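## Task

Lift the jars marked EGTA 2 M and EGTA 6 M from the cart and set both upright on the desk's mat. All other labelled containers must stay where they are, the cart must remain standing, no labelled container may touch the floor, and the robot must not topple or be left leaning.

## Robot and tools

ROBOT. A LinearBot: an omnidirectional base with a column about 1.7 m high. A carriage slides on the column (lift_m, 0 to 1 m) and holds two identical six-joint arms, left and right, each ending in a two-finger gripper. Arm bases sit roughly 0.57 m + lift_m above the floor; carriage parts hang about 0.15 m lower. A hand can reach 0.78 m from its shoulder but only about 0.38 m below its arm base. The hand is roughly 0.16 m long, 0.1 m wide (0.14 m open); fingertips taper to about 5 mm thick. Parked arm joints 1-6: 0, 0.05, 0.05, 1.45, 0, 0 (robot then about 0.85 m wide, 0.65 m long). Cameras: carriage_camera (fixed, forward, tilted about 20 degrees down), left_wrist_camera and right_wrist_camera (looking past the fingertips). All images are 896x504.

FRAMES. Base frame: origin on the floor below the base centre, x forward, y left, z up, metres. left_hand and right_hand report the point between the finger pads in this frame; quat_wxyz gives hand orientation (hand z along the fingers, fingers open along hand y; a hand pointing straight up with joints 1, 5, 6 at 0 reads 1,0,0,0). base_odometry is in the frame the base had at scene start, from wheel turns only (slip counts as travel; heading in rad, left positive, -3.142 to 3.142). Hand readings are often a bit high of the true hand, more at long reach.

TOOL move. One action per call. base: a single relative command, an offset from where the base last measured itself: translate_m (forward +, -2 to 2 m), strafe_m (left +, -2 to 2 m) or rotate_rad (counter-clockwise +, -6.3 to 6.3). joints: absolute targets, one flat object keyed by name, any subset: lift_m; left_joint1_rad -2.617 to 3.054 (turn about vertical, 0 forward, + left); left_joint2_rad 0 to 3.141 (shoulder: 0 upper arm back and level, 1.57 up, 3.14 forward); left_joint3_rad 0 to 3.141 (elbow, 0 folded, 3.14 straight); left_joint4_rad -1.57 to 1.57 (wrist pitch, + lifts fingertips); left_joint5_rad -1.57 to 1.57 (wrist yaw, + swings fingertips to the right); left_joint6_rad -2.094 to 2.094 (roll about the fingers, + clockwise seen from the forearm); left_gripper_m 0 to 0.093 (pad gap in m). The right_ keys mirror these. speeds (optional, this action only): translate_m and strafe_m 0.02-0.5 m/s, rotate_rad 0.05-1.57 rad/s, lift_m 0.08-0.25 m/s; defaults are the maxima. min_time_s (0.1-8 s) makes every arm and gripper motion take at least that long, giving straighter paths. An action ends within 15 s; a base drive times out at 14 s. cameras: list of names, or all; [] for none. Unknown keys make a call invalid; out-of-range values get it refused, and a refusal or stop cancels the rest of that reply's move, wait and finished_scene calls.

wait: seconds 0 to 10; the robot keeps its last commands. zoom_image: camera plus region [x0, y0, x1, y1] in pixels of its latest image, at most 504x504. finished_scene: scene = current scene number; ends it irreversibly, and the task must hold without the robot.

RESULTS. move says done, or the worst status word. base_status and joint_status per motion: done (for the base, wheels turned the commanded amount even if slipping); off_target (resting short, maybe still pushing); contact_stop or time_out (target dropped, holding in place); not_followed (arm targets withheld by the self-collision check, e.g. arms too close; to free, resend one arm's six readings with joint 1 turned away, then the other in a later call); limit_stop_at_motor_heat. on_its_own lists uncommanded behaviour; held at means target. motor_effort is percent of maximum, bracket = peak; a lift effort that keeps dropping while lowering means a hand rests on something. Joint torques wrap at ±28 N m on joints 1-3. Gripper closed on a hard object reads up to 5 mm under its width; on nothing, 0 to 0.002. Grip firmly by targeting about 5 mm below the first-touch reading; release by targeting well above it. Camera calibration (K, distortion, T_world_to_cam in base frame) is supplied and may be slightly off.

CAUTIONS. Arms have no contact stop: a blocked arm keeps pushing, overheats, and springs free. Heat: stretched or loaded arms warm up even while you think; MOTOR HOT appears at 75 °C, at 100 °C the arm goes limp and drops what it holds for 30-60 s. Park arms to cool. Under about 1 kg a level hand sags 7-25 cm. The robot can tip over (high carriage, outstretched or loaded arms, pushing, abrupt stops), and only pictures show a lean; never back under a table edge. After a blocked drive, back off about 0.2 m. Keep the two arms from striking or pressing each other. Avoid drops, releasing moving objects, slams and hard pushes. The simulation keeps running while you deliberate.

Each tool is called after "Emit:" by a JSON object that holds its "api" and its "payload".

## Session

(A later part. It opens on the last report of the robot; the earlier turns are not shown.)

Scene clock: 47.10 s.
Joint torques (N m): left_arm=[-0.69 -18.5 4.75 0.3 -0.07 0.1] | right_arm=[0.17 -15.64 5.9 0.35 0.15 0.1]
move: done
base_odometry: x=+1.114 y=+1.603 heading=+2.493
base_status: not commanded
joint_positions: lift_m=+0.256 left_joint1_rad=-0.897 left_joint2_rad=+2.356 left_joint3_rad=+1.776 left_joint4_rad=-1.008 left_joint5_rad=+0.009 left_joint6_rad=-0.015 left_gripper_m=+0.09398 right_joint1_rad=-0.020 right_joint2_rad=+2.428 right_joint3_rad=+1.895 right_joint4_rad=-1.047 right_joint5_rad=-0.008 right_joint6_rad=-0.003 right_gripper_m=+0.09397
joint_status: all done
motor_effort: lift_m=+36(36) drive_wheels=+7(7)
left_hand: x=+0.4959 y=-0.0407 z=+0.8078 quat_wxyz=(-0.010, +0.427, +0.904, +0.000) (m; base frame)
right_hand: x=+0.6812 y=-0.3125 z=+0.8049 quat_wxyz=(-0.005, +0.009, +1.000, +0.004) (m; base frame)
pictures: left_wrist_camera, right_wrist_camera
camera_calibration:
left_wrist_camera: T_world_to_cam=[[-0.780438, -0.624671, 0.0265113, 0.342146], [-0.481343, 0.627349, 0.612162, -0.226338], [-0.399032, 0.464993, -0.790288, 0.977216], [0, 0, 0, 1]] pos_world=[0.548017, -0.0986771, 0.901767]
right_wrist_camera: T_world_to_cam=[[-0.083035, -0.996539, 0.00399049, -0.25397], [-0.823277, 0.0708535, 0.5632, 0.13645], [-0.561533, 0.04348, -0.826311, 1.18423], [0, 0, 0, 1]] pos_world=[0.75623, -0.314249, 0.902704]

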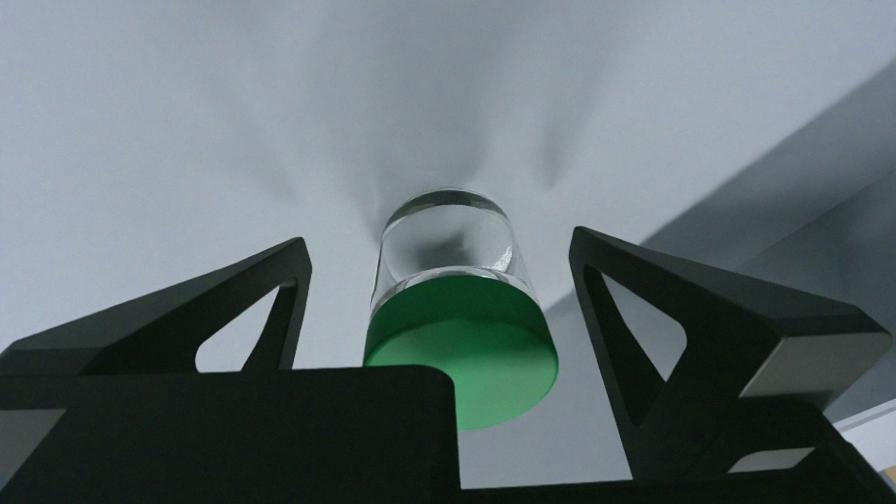

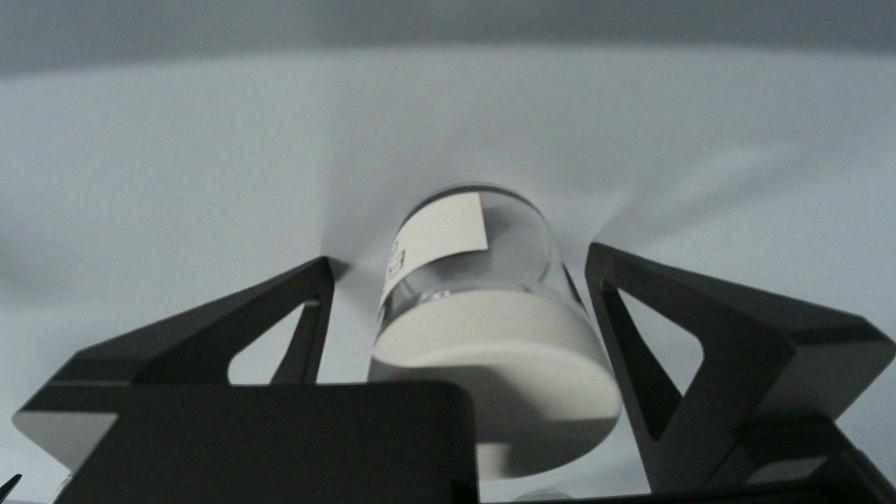

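Emit:
{"api": "move", "payload": {"joints": {"left_gripper_m":0.045,"right_gripper_m":0.045}, "min_time_s": 1.3, "cameras": ["left_wrist_camera","right_wrist_camera"]}}

Emit:
{"api": "move", "payload": {"joints": {"lift_m":0.46}, "speeds": {"lift_m":0.2}}}

Scene clock: 49.33 s.
Joint torques (N m): left_arm=[-0.66 -18.51 4.75 0.32 -0.06 0.09] | right_arm=[0.24 -15.79 5.91 0.37 0.16 0.09]
move: off_target
base_odometry: x=+1.114 y=+1.603 heading=+2.493
base_status: not commanded
joint_positions: lift_m=+0.256 left_joint1_rad=-0.897 left_joint2_rad=+2.356 left_joint3_rad=+1.776 left_joint4_rad=-1.008 left_joint5_rad=+0.009 left_joint6_rad=-0.015 left_gripper_m=+0.05321 right_joint1_rad=-0.020 right_joint2_rad=+2.428 right_joint3_rad=+1.895 right_joint4_rad=-1.047 right_joint5_rad=-0.007 right_joint6_rad=-0.003 right_gripper_m=+0.05418
joint_status: left_gripper_m off_target (ended at +0.05324, target +0.04500); right_gripper_m off_target (ended at +0.05420, target +0.04500)
motor_effort: lift_m=+36(36) drive_wheels=+7(7)
left_hand: x=+0.4960 y=-0.0407 z=+0.8078 quat_wxyz=(-0.009, +0.427, +0.904, +0.000) (m; base frame)
right_hand: x=+0.6811 y=-0.3125 z=+0.8049 quat_wxyz=(-0.005, +0.009, +1.000, +0.004) (m; base frame)
pictures: left_wrist_camera, right_wrist_camera
camera_calibration:
left_wrist_camera: T_world_to_cam=[[-0.780444, -0.624663, 0.0265119, 0.342149], [-0.481488, 0.627532, 0.61186, -0.22594], [-0.398844, 0.464757, -0.790522, 0.977358], [0, 0, 0, 1]] pos_world=[0.548054, -0.0987223, 0.901795]
right_wrist_camera: T_world_to_cam=[[-0.0830314, -0.996537, 0.0043712, -0.254343], [-0.823273, 0.0710654, 0.563179, 0.136533], [-0.56154, 0.0431629, -0.826323, 1.18414], [0, 0, 0, 1]] pos_world=[0.756229, -0.314277, 0.902703]

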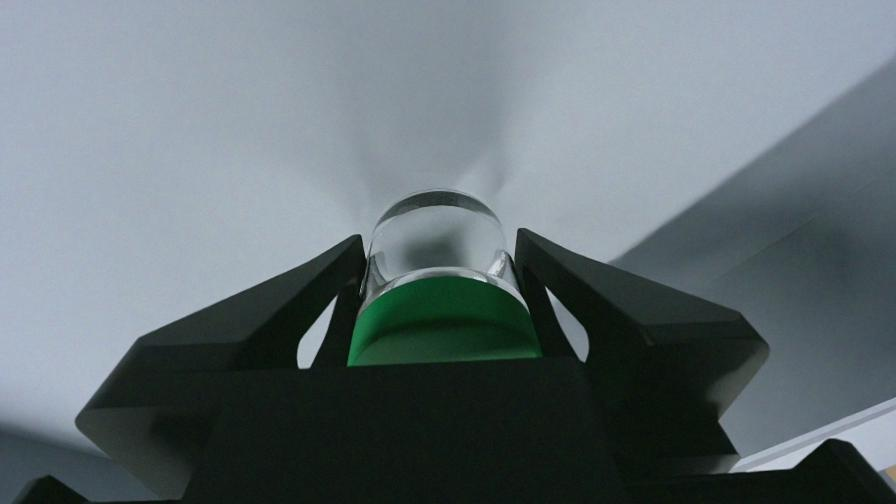

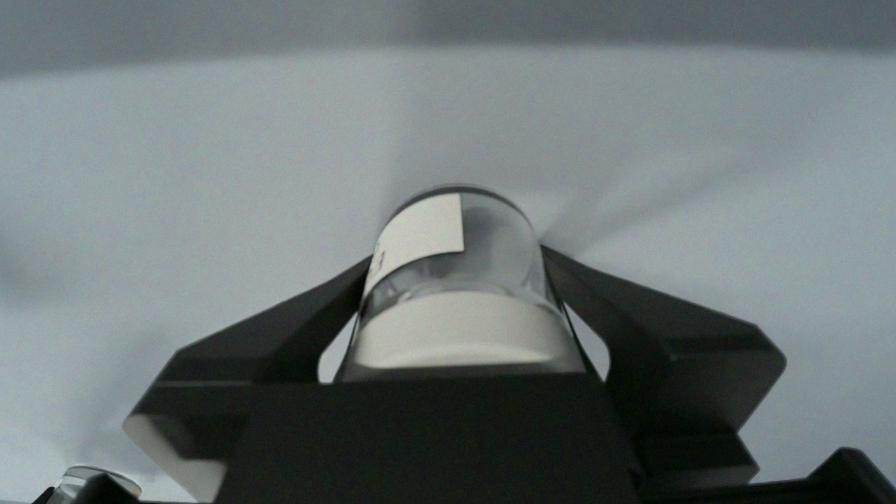

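Scene clock: 50.83 s.
Joint torques (N m): left_arm=[-0.68 -17.4 5 0.36 -0.06 0.1] | right_arm=[0.38 -14.58 6.56 0.39 0.16 0.1]
move: done
base_odometry: x=+1.114 y=+1.603 heading=+2.493
base_status: not commanded
joint_positions: lift_m=+0.460 left_joint1_rad=-0.897 left_joint2_rad=+2.344 left_joint3_rad=+1.774 left_joint4_rad=-1.006 left_joint5_rad=+0.008 left_joint6_rad=-0.015 left_gripper_m=+0.05321 right_joint1_rad=-0.020 right_joint2_rad=+2.415 right_joint3_rad=+1.888 right_joint4_rad=-1.047 right_joint5_rad=-0.007 right_joint6_rad=-0.003 right_gripper_m=+0.05418
joint_status: all done
motor_effort: lift_m=+42(51) drive_wheels=+7(7)
left_hand: x=+0.4967 y=-0.0416 z=+1.0155 quat_wxyz=(-0.005, +0.427, +0.904, -0.002) (m; base frame)
right_hand: x=+0.6808 y=-0.3125 z=+1.0123 quat_wxyz=(-0.002, +0.009, +1.000, +0.004) (m; base frame)
pictures: carriage_camera, left_wrist_camera, right_wrist_camera
camera_calibration:
carriage_camera: T_world_to_cam=[[-0.0301167, -0.999264, -0.0237735, 0.0383998], [-0.352417, 0.0328724, -0.935266, 1.40887], [0.935359, -0.0197889, -0.353147, 0.389772], [0, 0, 0, 1]] pos_world=[0.133088, -0.000228057, 1.45622]
left_wrist_camera: T_world_to_cam=[[-0.780624, -0.624454, 0.0261448, 0.337178], [-0.485571, 0.632283, 0.603688, -0.341597], [-0.393506, 0.458558, -0.796792, 1.14566], [0, 0, 0, 1]] pos_world=[0.548163, -0.0988123, 1.11025]
right_wrist_camera: T_world_to_cam=[[-0.0830554, -0.996537, 0.00401289, -0.254894], [-0.826482, 0.0711311, 0.558452, 0.026443], [-0.556803, 0.0430659, -0.829527, 1.35526], [0, 0, 0, 1]] pos_world=[0.755297, -0.314257, 1.11048]

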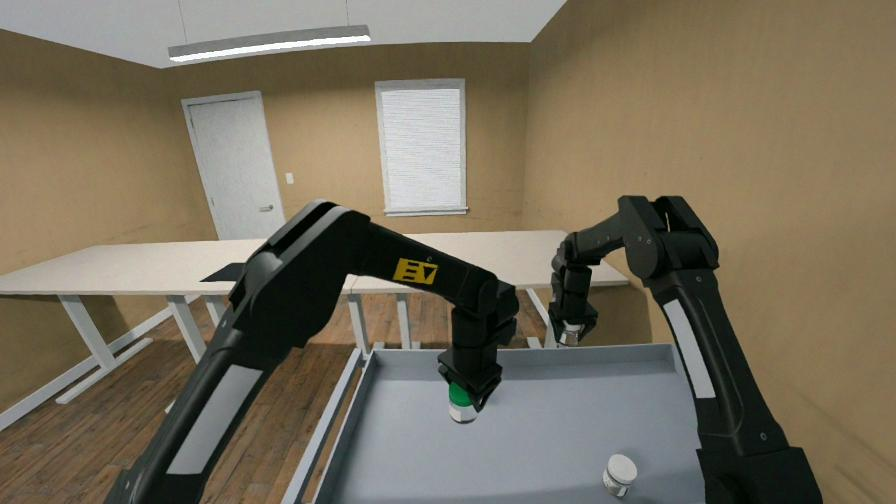

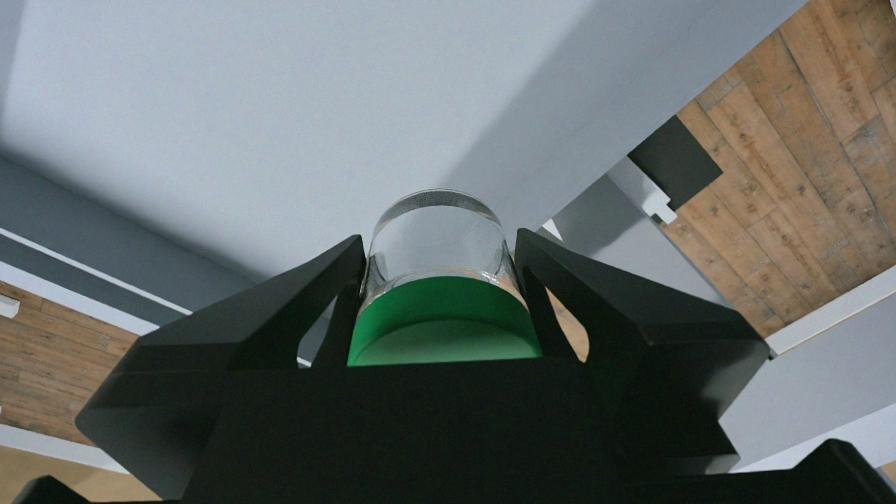

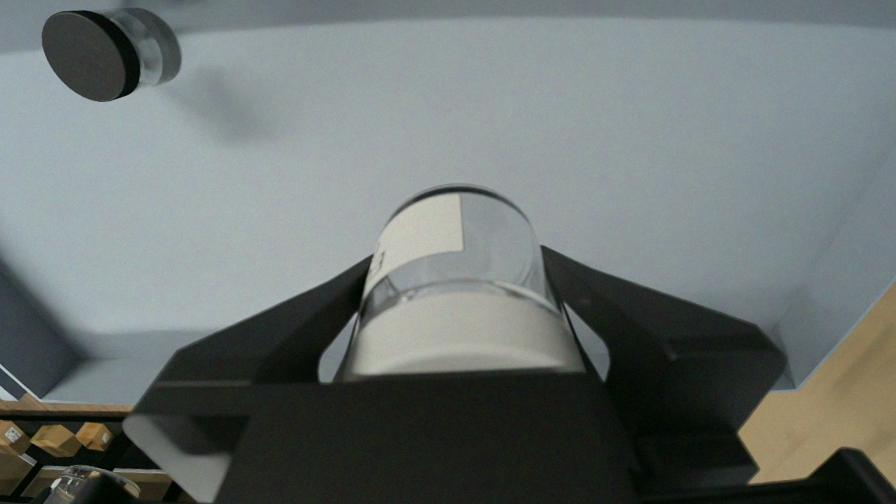

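Emit:
{"api": "move", "payload": {"base": {"translate_m":-0.06}, "joints": {"left_joint1_rad":-0.47,"left_joint2_rad":2.46,"left_joint3_rad":1.96,"left_joint4_rad":-1.05,"right_joint1_rad":0.46,"right_joint2_rad":2.51,"right_joint3_rad":2.01,"right_joint4_rad":-1.05}, "min_time_s": 1.2, "cameras": []}}

Emit:
{"api": "move", "payload": {"base": {"strafe_m":0.73}}}

Scene clock: 53.23 s.
Joint torques (N m): left_arm=[-0.44 -13.97 8.1 0.23 -0.05 0.1] | right_arm=[0.29 -11.48 8.49 0.43 0.15 0.1]
move: done
base_odometry: x=+1.161 y=+1.567 heading=+2.494
base_status: done
joint_positions: lift_m=+0.460 left_joint1_rad=-0.471 left_joint2_rad=+2.451 left_joint3_rad=+1.927 left_joint4_rad=-1.039 left_joint5_rad=+0.007 left_joint6_rad=-0.015 left_gripper_m=+0.05321 right_joint1_rad=+0.459 right_joint2_rad=+2.495 right_joint3_rad=+1.986 right_joint4_rad=-1.046 right_joint5_rad=-0.007 right_joint6_rad=-0.003 right_gripper_m=+0.05418
joint_status: all done
motor_effort: lift_m=+43(43) drive_wheels=+8(13)
left_hand: x=+0.6385 y=+0.0913 z=+1.0061 quat_wxyz=(+0.003, +0.226, +0.974, -0.004) (m; base frame)
right_hand: x=+0.6502 y=-0.0916 z=+1.0007 quat_wxyz=(+0.007, -0.229, +0.973, +0.005) (m; base frame)
pictures: none
No camera images: "cameras" was empty.

Scene clock: 56.93 s.
Joint torques (N m): left_arm=[-0.83 -14.01 8.08 0.17 -0.04 0.1] | right_arm=[-0.16 -11.44 8.49 0.45 0.15 0.1]
move: done
base_odometry: x=+0.721 y=+0.985 heading=+2.494
base_status: done
joint_positions: lift_m=+0.460 left_joint1_rad=-0.467 left_joint2_rad=+2.451 left_joint3_rad=+1.927 left_joint4_rad=-1.043 left_joint5_rad=+0.006 left_joint6_rad=-0.015 left_gripper_m=+0.05321 right_joint1_rad=+0.464 right_joint2_rad=+2.495 right_joint3_rad=+1.986 right_joint4_rad=-1.047 right_joint5_rad=-0.007 right_joint6_rad=-0.003 right_gripper_m=+0.05418
joint_status: not commanded
motor_effort: lift_m=+42(43) drive_wheels=+1(17)
left_hand: x=+0.6385 y=+0.0936 z=+1.0058 quat_wxyz=(+0.001, +0.224, +0.975, -0.003) (m; base frame)
right_hand: x=+0.6492 y=-0.0897 z=+1.0007 quat_wxyz=(+0.007, -0.231, +0.973, +0.005) (m; base frame)
pictures: carriage_camera, left_wrist_camera, right_wrist_camera
camera_calibration:
carriage_camera: T_world_to_cam=[[-0.0301167, -0.999264, -0.0237735, 0.0383998], [-0.352417, 0.0328724, -0.935266, 1.40887], [0.935359, -0.0197889, -0.353147, 0.389772], [0, 0, 0, 1]] pos_world=[0.133088, -0.000228057, 1.45622]
left_wrist_camera: T_world_to_cam=[[-0.44887, -0.893268, 0.0242486, 0.347765], [-0.710826, 0.373374, 0.596086, -0.176651], [-0.541518, 0.250329, -0.802554, 1.25159], [0, 0, 0, 1]] pos_world=[0.708293, 0.0632947, 1.10134]
right_wrist_camera: T_world_to_cam=[[0.390223, -0.920716, 0.00281763, -0.334626], [-0.774014, -0.326387, 0.542563, -0.0629039], [-0.498627, -0.213901, -0.840011, 1.26816], [0, 0, 0, 1]] pos_world=[0.714228, -0.0573651, 1.10034]

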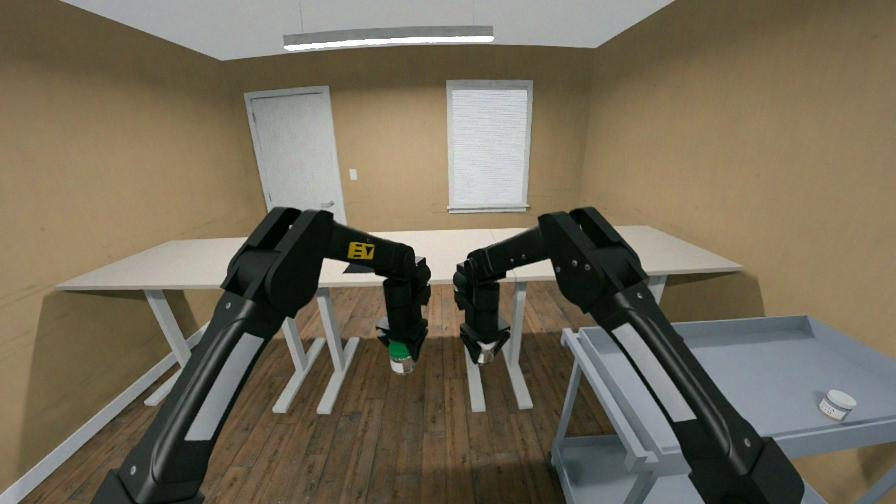

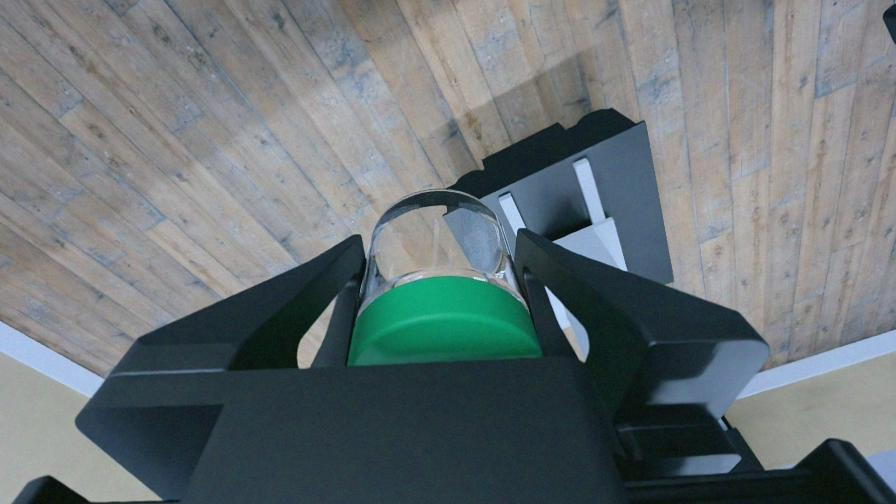

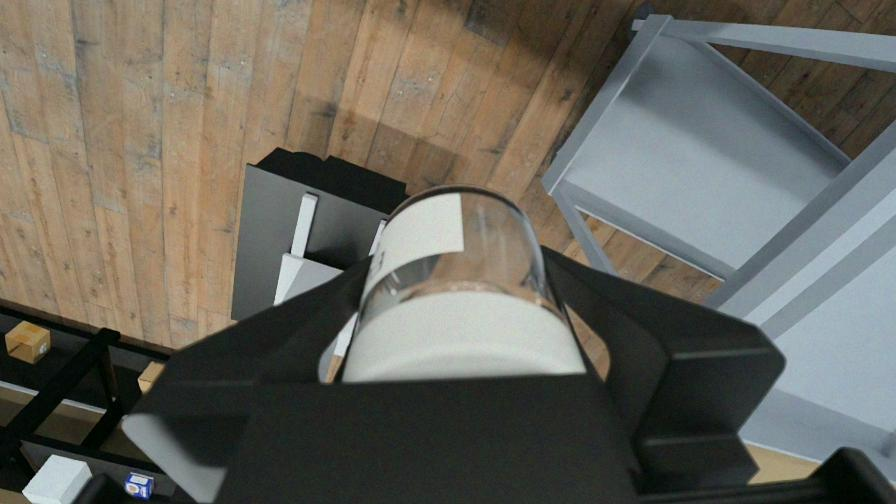

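Emit:
{"api": "move", "payload": {"base": {"strafe_m":0.52}, "cameras": []}}

Emit:
{"api": "move", "payload": {"base": {"translate_m":0.85}}}

Scene clock: 61.33 s.
Joint torques (N m): left_arm=[-0.76 -14.04 8.13 0.23 -0.03 0.1] | right_arm=[-0.13 -11.43 8.49 0.43 0.15 0.09]
move: done
base_odometry: x=+0.407 y=+0.570 heading=+2.494
base_status: done
joint_positions: lift_m=+0.460 left_joint1_rad=-0.466 left_joint2_rad=+2.451 left_joint3_rad=+1.927 left_joint4_rad=-1.044 left_joint5_rad=+0.005 left_joint6_rad=-0.015 left_gripper_m=+0.05321 right_joint1_rad=+0.464 right_joint2_rad=+2.495 right_joint3_rad=+1.986 right_joint4_rad=-1.047 right_joint5_rad=-0.007 right_joint6_rad=-0.003 right_gripper_m=+0.05418
joint_status: not commanded
motor_effort: lift_m=+42(43) drive_wheels=+0(17)
left_hand: x=+0.6386 y=+0.0941 z=+1.0058 quat_wxyz=(+0.000, +0.224, +0.975, -0.003) (m; base frame)
right_hand: x=+0.6492 y=-0.0897 z=+1.0007 quat_wxyz=(+0.007, -0.231, +0.973, +0.005) (m; base frame)
pictures: none
No camera images: "cameras" was empty.

Scene clock: 65.30 s.
Joint torques (N m): left_arm=[-0.79 -14.06 8.1 0.25 -0.03 0.09] | right_arm=[0.18 -11.69 8.5 0.45 0.15 0.1]
move: done
base_odometry: x=-0.272 y=+1.083 heading=+2.494
base_status: done
joint_positions: lift_m=+0.460 left_joint1_rad=-0.466 left_joint2_rad=+2.453 left_joint3_rad=+1.927 left_joint4_rad=-1.046 left_joint5_rad=+0.005 left_joint6_rad=-0.015 left_gripper_m=+0.05321 right_joint1_rad=+0.460 right_joint2_rad=+2.497 right_joint3_rad=+1.986 right_joint4_rad=-1.047 right_joint5_rad=-0.007 right_joint6_rad=-0.003 right_gripper_m=+0.05418
joint_status: not commanded
motor_effort: lift_m=+42(43) drive_wheels=-4(23)
left_hand: x=+0.6379 y=+0.0947 z=+1.0049 quat_wxyz=(-0.002, +0.224, +0.975, -0.002) (m; base frame)
right_hand: x=+0.6495 y=-0.0914 z=+0.9997 quat_wxyz=(+0.005, -0.230, +0.973, +0.005) (m; base frame)
pictures: carriage_camera, left_wrist_camera, right_wrist_camera
camera_calibration:
carriage_camera: T_world_to_cam=[[-0.0301167, -0.999264, -0.0237735, 0.0383998], [-0.352417, 0.0328724, -0.935266, 1.40887], [0.935359, -0.0197889, -0.353147, 0.389772], [0, 0, 0, 1]] pos_world=[0.133088, -0.000228057, 1.45622]
left_wrist_camera: T_world_to_cam=[[-0.447749, -0.893851, 0.0234807, 0.348562], [-0.708807, 0.37082, 0.60007, -0.182032], [-0.54508, 0.252038, -0.799603, 1.24945], [0, 0, 0, 1]] pos_world=[0.708093, 0.0641551, 1.10011]
right_wrist_camera: T_world_to_cam=[[0.387062, -0.922048, 0.00336573, -0.334968], [-0.773923, -0.322893, 0.544779, -0.0645706], [-0.501225, -0.213468, -0.838573, 1.26738], [0, 0, 0, 1]] pos_world=[0.714924, -0.0591602, 1.0991]

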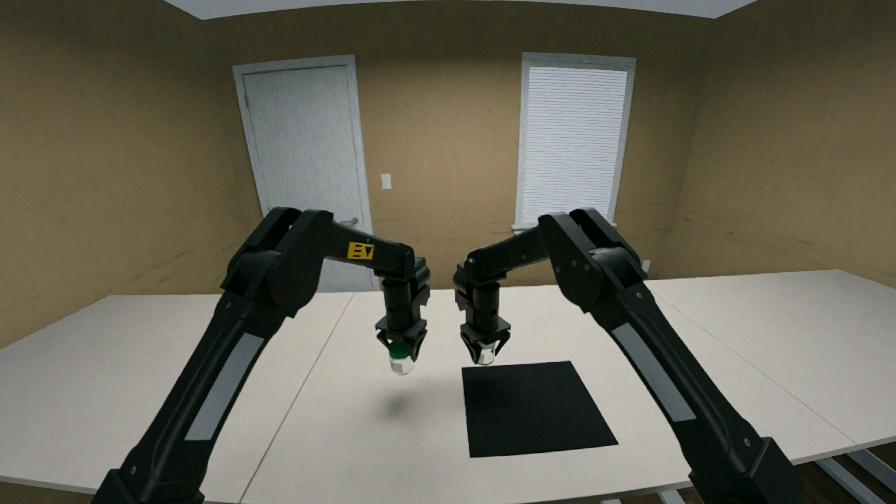

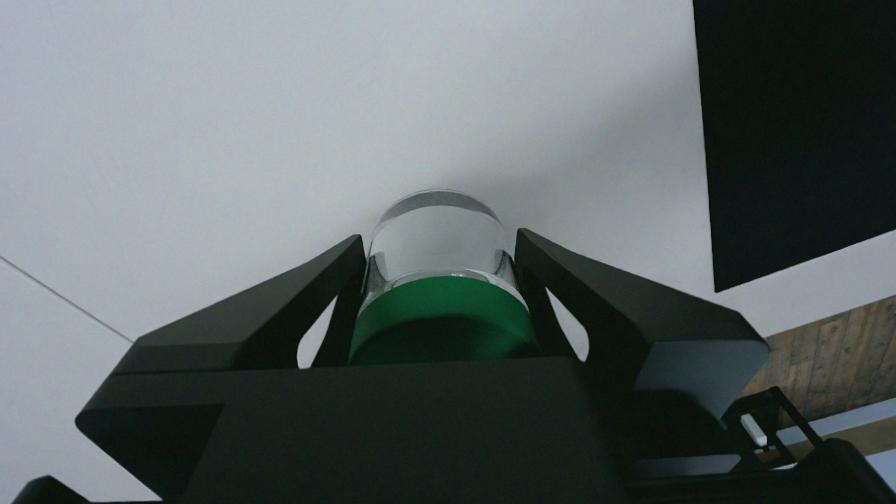

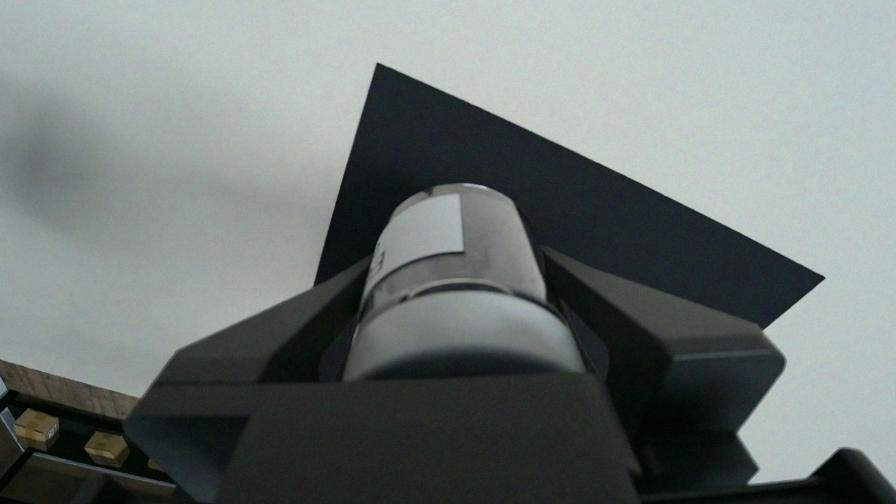

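Emit:
{"api": "move", "payload": {"base": {"strafe_m":-0.24}, "joints": {"lift_m":0.36}, "cameras": []}}

Emit:
{"api": "move", "payload": {"base": {"translate_m":0.035}, "joints": {"lift_m":0.29}}}

Scene clock: 68.60 s.
Joint torques (N m): left_arm=[-2.35 -9.96 4.23 0.93 0.69 -0.02] | right_arm=[-2.73 -7.92 3.63 0.26 1.03 -0.01]
move: done
base_odometry: x=-0.127 y=+1.274 heading=+2.495
base_status: done
joint_positions: lift_m=+0.361 left_joint1_rad=-0.448 left_joint2_rad=+2.410 left_joint3_rad=+1.975 left_joint4_rad=-1.109 left_joint5_rad=-0.071 left_joint6_rad=-0.002 left_gripper_m=+0.05314 right_joint1_rad=+0.488 right_joint2_rad=+2.454 right_joint3_rad=+2.046 right_joint4_rad=-0.998 right_joint5_rad=-0.098 right_joint6_rad=+0.006 right_gripper_m=+0.05419
joint_status: all done
motor_effort: lift_m=+29(33) drive_wheels=+6(23)
left_hand: x=+0.6518 y=+0.1115 z=+0.9377 quat_wxyz=(+0.021, +0.221, +0.975, +0.032) (m; base frame)
right_hand: x=+0.6677 y=-0.0489 z=+0.9392 quat_wxyz=(+0.068, -0.241, +0.966, +0.068) (m; base frame)
pictures: none
No camera images: "cameras" was empty.

Scene clock: 69.63 s.
Joint torques (N m): left_arm=[-1.94 0.9 0.92 2.68 0.13 -0.08] | right_arm=[-4.31 1.73 -0.14 2.67 1.43 -0.17]
move: contact_stop
base_odometry: x=-0.155 y=+1.295 heading=+2.494
base_status: done
joint_positions: lift_m=+0.299 left_joint1_rad=-0.453 left_joint2_rad=+2.307 left_joint3_rad=+2.016 left_joint4_rad=-1.298 left_joint5_rad=-0.011 left_joint6_rad=+0.005 left_gripper_m=+0.05312 right_joint1_rad=+0.504 right_joint2_rad=+2.356 right_joint3_rad=+2.088 right_joint4_rad=-1.214 right_joint5_rad=-0.136 right_joint6_rad=+0.023 right_gripper_m=+0.05419
joint_status: lift_m contact_stop (moved -0.062 of -0.071)
on_its_own: lift_m is held at +0.299, not at your +0.290, since a contact_stop
motor_effort: lift_m=+34(35) drive_wheels=+8(14)
left_hand: x=+0.6233 y=+0.1116 z=+0.9308 quat_wxyz=(-0.008, +0.227, +0.974, +0.007) (m; base frame)
right_hand: x=+0.6320 y=-0.0518 z=+0.9301 quat_wxyz=(+0.025, -0.240, +0.967, +0.077) (m; base frame)
pictures: carriage_camera, left_wrist_camera, right_wrist_camera
camera_calibration:
carriage_camera: T_world_to_cam=[[-0.0301167, -0.999264, -0.0237735, 0.0345806], [-0.352417, 0.0328724, -0.935266, 1.25862], [0.935359, -0.0197889, -0.353147, 0.333039], [0, 0, 0, 1]] pos_world=[0.133088, -0.000228057, 1.29557]
left_wrist_camera: T_world_to_cam=[[-0.453231, -0.891362, 0.00740428, 0.377014], [-0.702128, 0.362104, 0.613105, -0.169541], [-0.54918, 0.272679, -0.789967, 1.16917], [0, 0, 0, 1]] pos_world=[0.693919, 0.0786391, 1.02476]
right_wrist_camera: T_world_to_cam=[[0.409501, -0.902692, -0.132122, -0.178589], [-0.767765, -0.419214, 0.484559, 0.0197443], [-0.492794, -0.0969891, -0.864724, 1.23374], [0, 0, 0, 1]] pos_world=[0.696272, -0.0332738, 1.03368]

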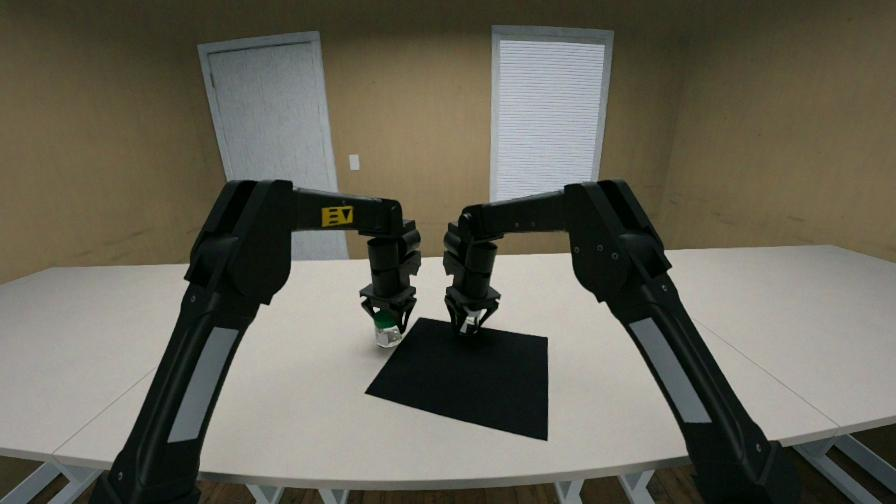

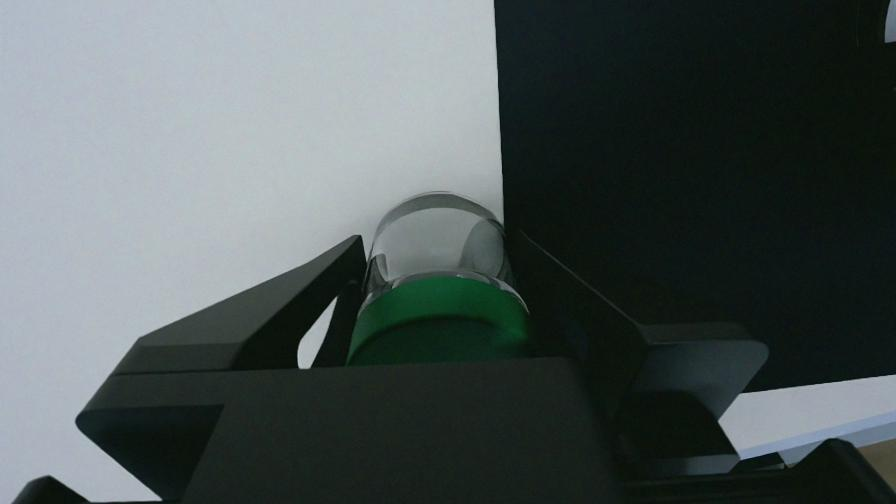

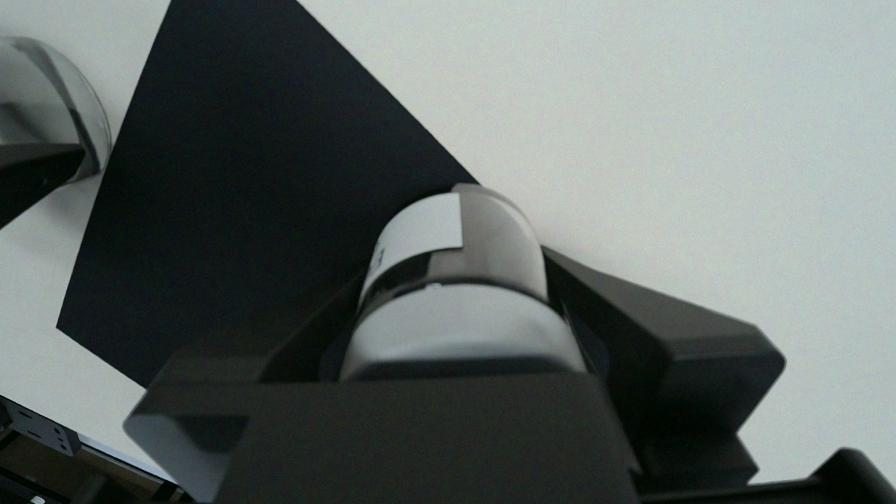

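Emit:
{"api": "move", "payload": {"joints": {"lift_m":0.47}}}

Scene clock: 71.17 s.
Joint torques (N m): left_arm=[-0.7 -15.84 5.15 0.4 0.12 -0.08] | right_arm=[0.69 -13.09 6.84 0.55 0.23 -0.03]
move: done
base_odometry: x=-0.155 y=+1.296 heading=+2.494
base_status: not commanded
joint_positions: lift_m=+0.470 left_joint1_rad=-0.466 left_joint2_rad=+2.469 left_joint3_rad=+1.963 left_joint4_rad=-1.059 left_joint5_rad=-0.011 left_joint6_rad=+0.005 left_gripper_m=+0.05312 right_joint1_rad=+0.455 right_joint2_rad=+2.512 right_joint3_rad=+2.005 right_joint4_rad=-1.060 right_joint5_rad=-0.016 right_joint6_rad=+0.009 right_gripper_m=+0.05418
joint_status: all done
motor_effort: lift_m=+42(49) drive_wheels=+7(8)
left_hand: x=+0.6444 y=+0.0943 z=+1.0166 quat_wxyz=(+0.004, +0.233, +0.972, +0.004) (m; base frame)
right_hand: x=+0.6505 y=-0.0920 z=+1.0075 quat_wxyz=(+0.000, -0.221, +0.975, +0.008) (m; base frame)
pictures: carriage_camera, left_wrist_camera, right_wrist_camera
camera_calibration:
carriage_camera: T_world_to_cam=[[-0.0301167, -0.999264, -0.0237735, 0.0386369], [-0.352417, 0.0328724, -0.935266, 1.41819], [0.935359, -0.0197889, -0.353147, 0.393293], [0, 0, 0, 1]] pos_world=[0.133088, -0.000228057, 1.4662]
left_wrist_camera: T_world_to_cam=[[-0.465244, -0.885152, 0.00736105, 0.377696], [-0.709885, 0.378064, 0.594248, -0.17839], [-0.528783, 0.271245, -0.804248, 1.25483], [0, 0, 0, 1]] pos_world=[0.712618, 0.0613937, 1.11242]
right_wrist_camera: T_world_to_cam=[[0.370885, -0.928664, -0.00528469, -0.317306], [-0.773025, -0.31187, 0.552422, -0.0755859], [-0.514662, -0.2008, -0.833548, 1.27913], [0, 0, 0, 1]] pos_world=[0.717575, -0.0613944, 1.1063]

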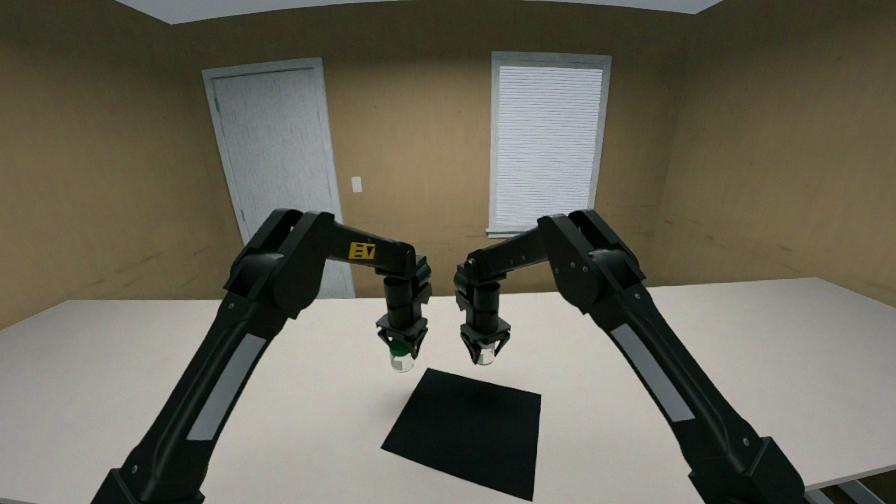

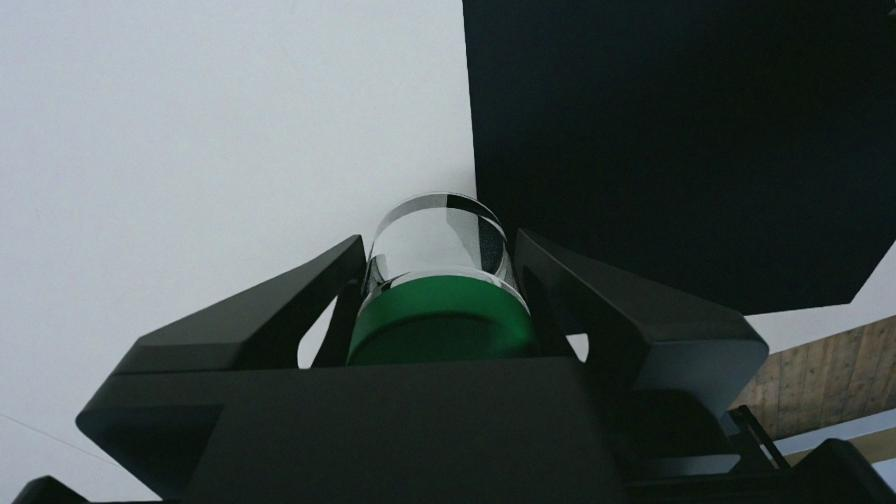

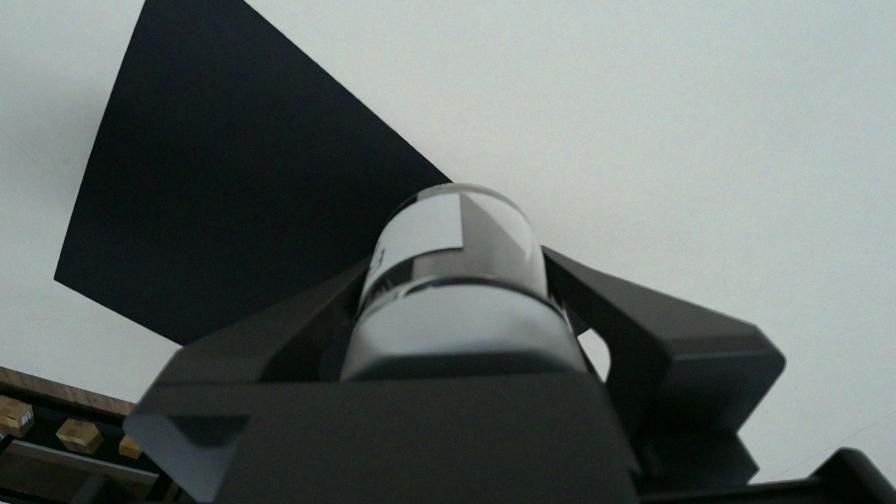

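Emit:
{"api": "move", "payload": {"base": {"translate_m":-0.098}, "cameras": []}}

Emit:
{"api": "move", "payload": {"base": {"strafe_m":-0.047}, "joints": {"lift_m":0.43}}}

Scene clock: 74.77 s.
Joint torques (N m): left_arm=[-0.57 -15.62 5.11 0.34 0.07 -0.08] | right_arm=[0.57 -13.11 6.79 0.55 0.24 -0.03]
move: done
base_odometry: x=-0.077 y=+1.237 heading=+2.494
base_status: done
joint_positions: lift_m=+0.470 left_joint1_rad=-0.470 left_joint2_rad=+2.469 left_joint3_rad=+1.963 left_joint4_rad=-1.056 left_joint5_rad=-0.009 left_joint6_rad=+0.005 left_gripper_m=+0.05312 right_joint1_rad=+0.458 right_joint2_rad=+2.512 right_joint3_rad=+2.005 right_joint4_rad=-1.057 right_joint5_rad=-0.013 right_joint6_rad=+0.009 right_gripper_m=+0.05418
joint_status: not commanded
motor_effort: lift_m=+42(43) drive_wheels=+4(18)
left_hand: x=+0.6443 y=+0.0921 z=+1.0166 quat_wxyz=(+0.006, +0.235, +0.972, +0.004) (m; base frame)
right_hand: x=+0.6507 y=-0.0911 z=+1.0075 quat_wxyz=(+0.002, -0.223, +0.975, +0.007) (m; base frame)
pictures: none
No camera images: "cameras" was empty.

Scene clock: 76.17 s.
Joint torques (N m): left_arm=[-0.16 -16.18 5.27 0.36 0.1 -0.08] | right_arm=[0.65 -13.3 6.8 0.5 0.19 -0.03]
move: done
base_odometry: x=-0.048 y=+1.274 heading=+2.494
base_status: done
joint_positions: lift_m=+0.430 left_joint1_rad=-0.474 left_joint2_rad=+2.471 left_joint3_rad=+1.961 left_joint4_rad=-1.055 left_joint5_rad=-0.008 left_joint6_rad=+0.005 left_gripper_m=+0.05312 right_joint1_rad=+0.456 right_joint2_rad=+2.514 right_joint3_rad=+2.005 right_joint4_rad=-1.054 right_joint5_rad=-0.011 right_joint6_rad=+0.008 right_gripper_m=+0.05418
joint_status: all done
motor_effort: lift_m=+37(38) drive_wheels=+0(14)
left_hand: x=+0.6427 y=+0.0906 z=+0.9756 quat_wxyz=(+0.004, +0.237, +0.972, +0.003) (m; base frame)
right_hand: x=+0.6517 y=-0.0920 z=+0.9669 quat_wxyz=(+0.003, -0.222, +0.975, +0.006) (m; base frame)
pictures: carriage_camera, left_wrist_camera, right_wrist_camera
camera_calibration:
carriage_camera: T_world_to_cam=[[-0.0301167, -0.999264, -0.0237735, 0.037697], [-0.352417, 0.0328724, -0.935266, 1.38122], [0.935359, -0.0197889, -0.353147, 0.379332], [0, 0, 0, 1]] pos_world=[0.133088, -0.000228057, 1.42666]
left_wrist_camera: T_world_to_cam=[[-0.47199, -0.881547, 0.0100239, 0.375357], [-0.706452, 0.384995, 0.593889, -0.156265], [-0.5274, 0.273228, -0.804484, 1.22113], [0, 0, 0, 1]] pos_world=[0.710793, 0.0574096, 1.07142]
right_wrist_camera: T_world_to_cam=[[0.372289, -0.928116, -0.000619338, -0.323297], [-0.775652, -0.311499, 0.548937, -0.0470738], [-0.50967, -0.203883, -0.835863, 1.24465], [0, 0, 0, 1]] pos_world=[0.71821, -0.0609569, 1.066]

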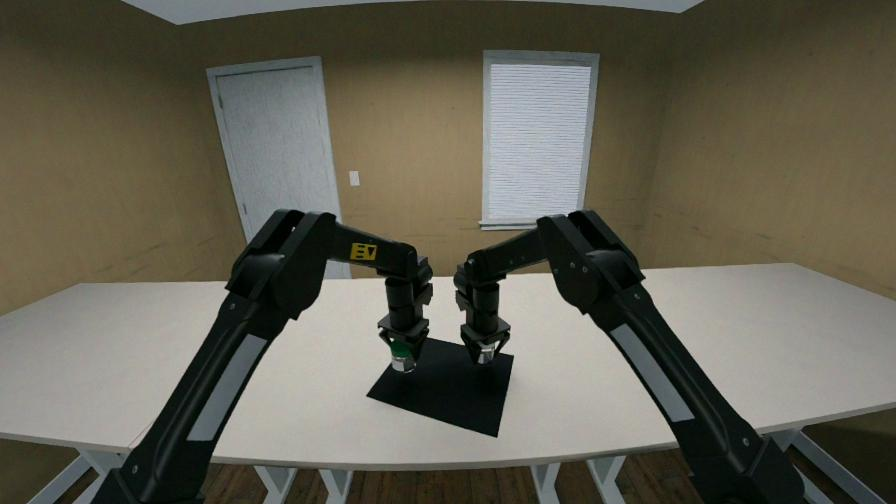

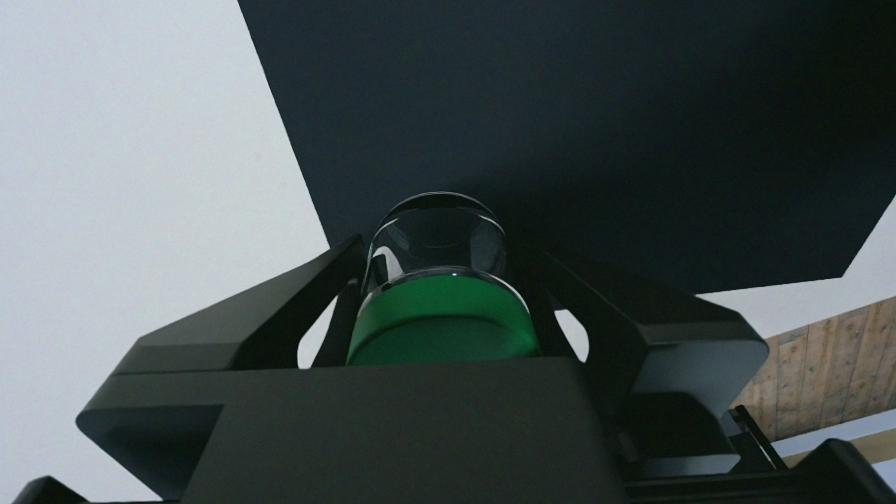

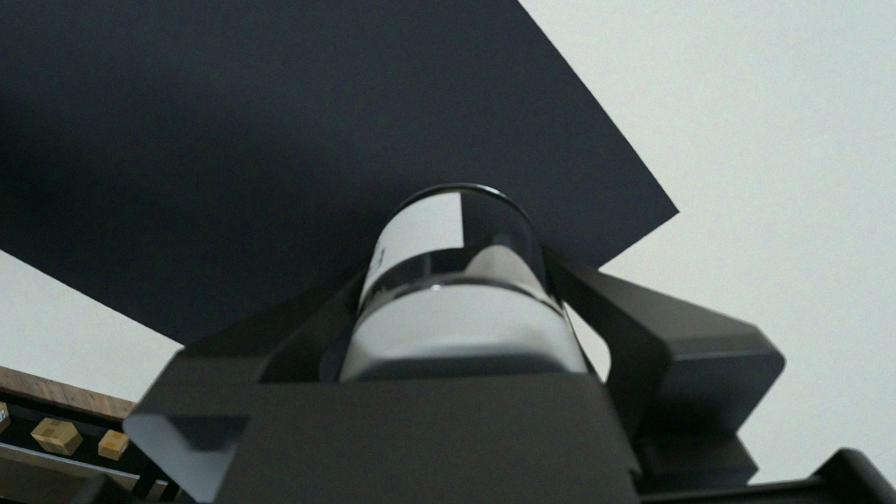

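Emit:
{"api": "move", "payload": {"joints": {"lift_m":0.405,"right_joint2_rad":2.46,"right_joint3_rad":1.96}, "speeds": {"lift_m":0.08}, "cameras": ["left_wrist_camera","right_wrist_camera"]}}

Scene clock: 77.53 s.
Joint torques (N m): left_arm=[-0.12 -16.32 5.26 0.32 0.1 -0.08] | right_arm=[0.49 -16.21 6.01 0.43 0.19 -0.02]
move: done
base_odometry: x=-0.048 y=+1.274 heading=+2.494
base_status: not commanded
joint_positions: lift_m=+0.405 left_joint1_rad=-0.474 left_joint2_rad=+2.472 left_joint3_rad=+1.961 left_joint4_rad=-1.053 left_joint5_rad=-0.008 left_joint6_rad=+0.005 left_gripper_m=+0.05312 right_joint1_rad=+0.456 right_joint2_rad=+2.498 right_joint3_rad=+1.964 right_joint4_rad=-1.054 right_joint5_rad=-0.011 right_joint6_rad=+0.008 right_gripper_m=+0.05418
joint_status: all done
motor_effort: lift_m=+35(37) drive_wheels=+4(4)
left_hand: x=+0.6430 y=+0.0905 z=+0.9504 quat_wxyz=(+0.004, +0.237, +0.972, +0.003) (m; base frame)
right_hand: x=+0.6423 y=-0.0967 z=+0.9394 quat_wxyz=(-0.010, -0.222, +0.975, +0.003) (m; base frame)
pictures: left_wrist_camera, right_wrist_camera
camera_calibration:
left_wrist_camera: T_world_to_cam=[[-0.471997, -0.881543, 0.0100101, 0.375631], [-0.706855, 0.385202, 0.593275, -0.140247], [-0.526854, 0.272948, -0.804937, 1.20109], [0, 0, 0, 1]] pos_world=[0.71096, 0.0573238, 1.04625]
right_wrist_camera: T_world_to_cam=[[0.372302, -0.92811, 0.00162565, -0.326275], [-0.763099, -0.305112, 0.569725, -0.0677343], [-0.528272, -0.213351, -0.821834, 1.21378], [0, 0, 0, 1]] pos_world=[0.710991, -0.0645254, 1.03665]

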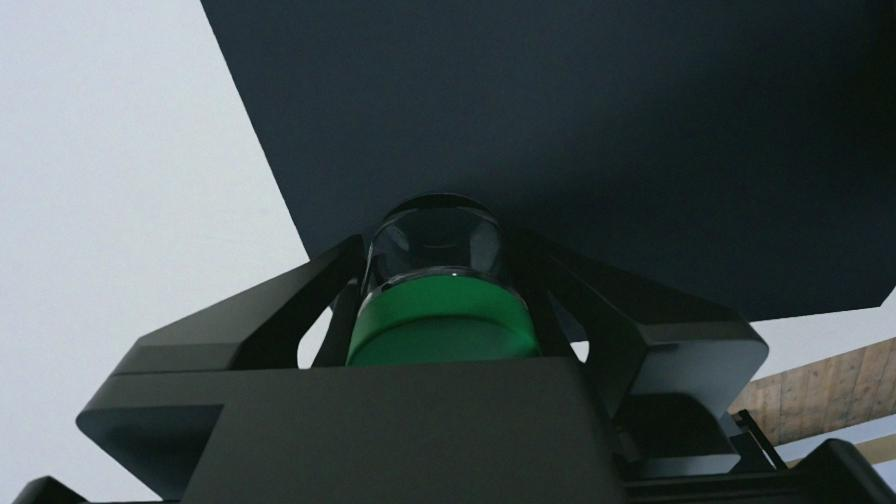

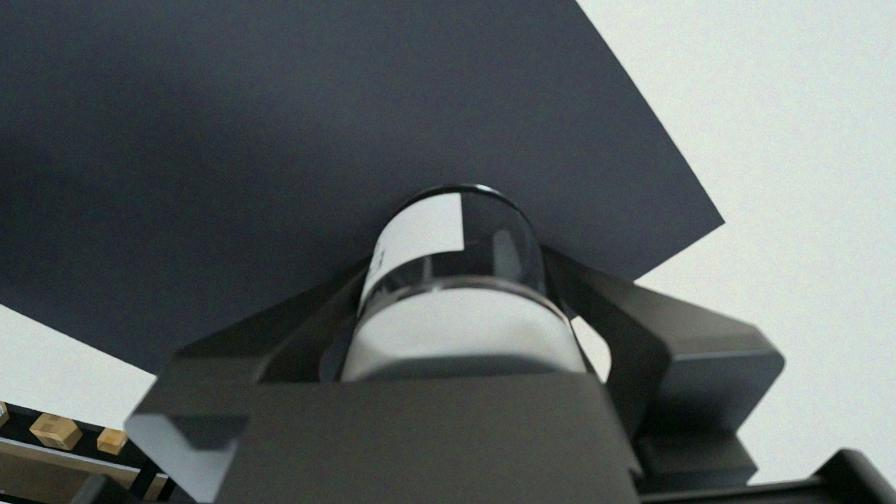

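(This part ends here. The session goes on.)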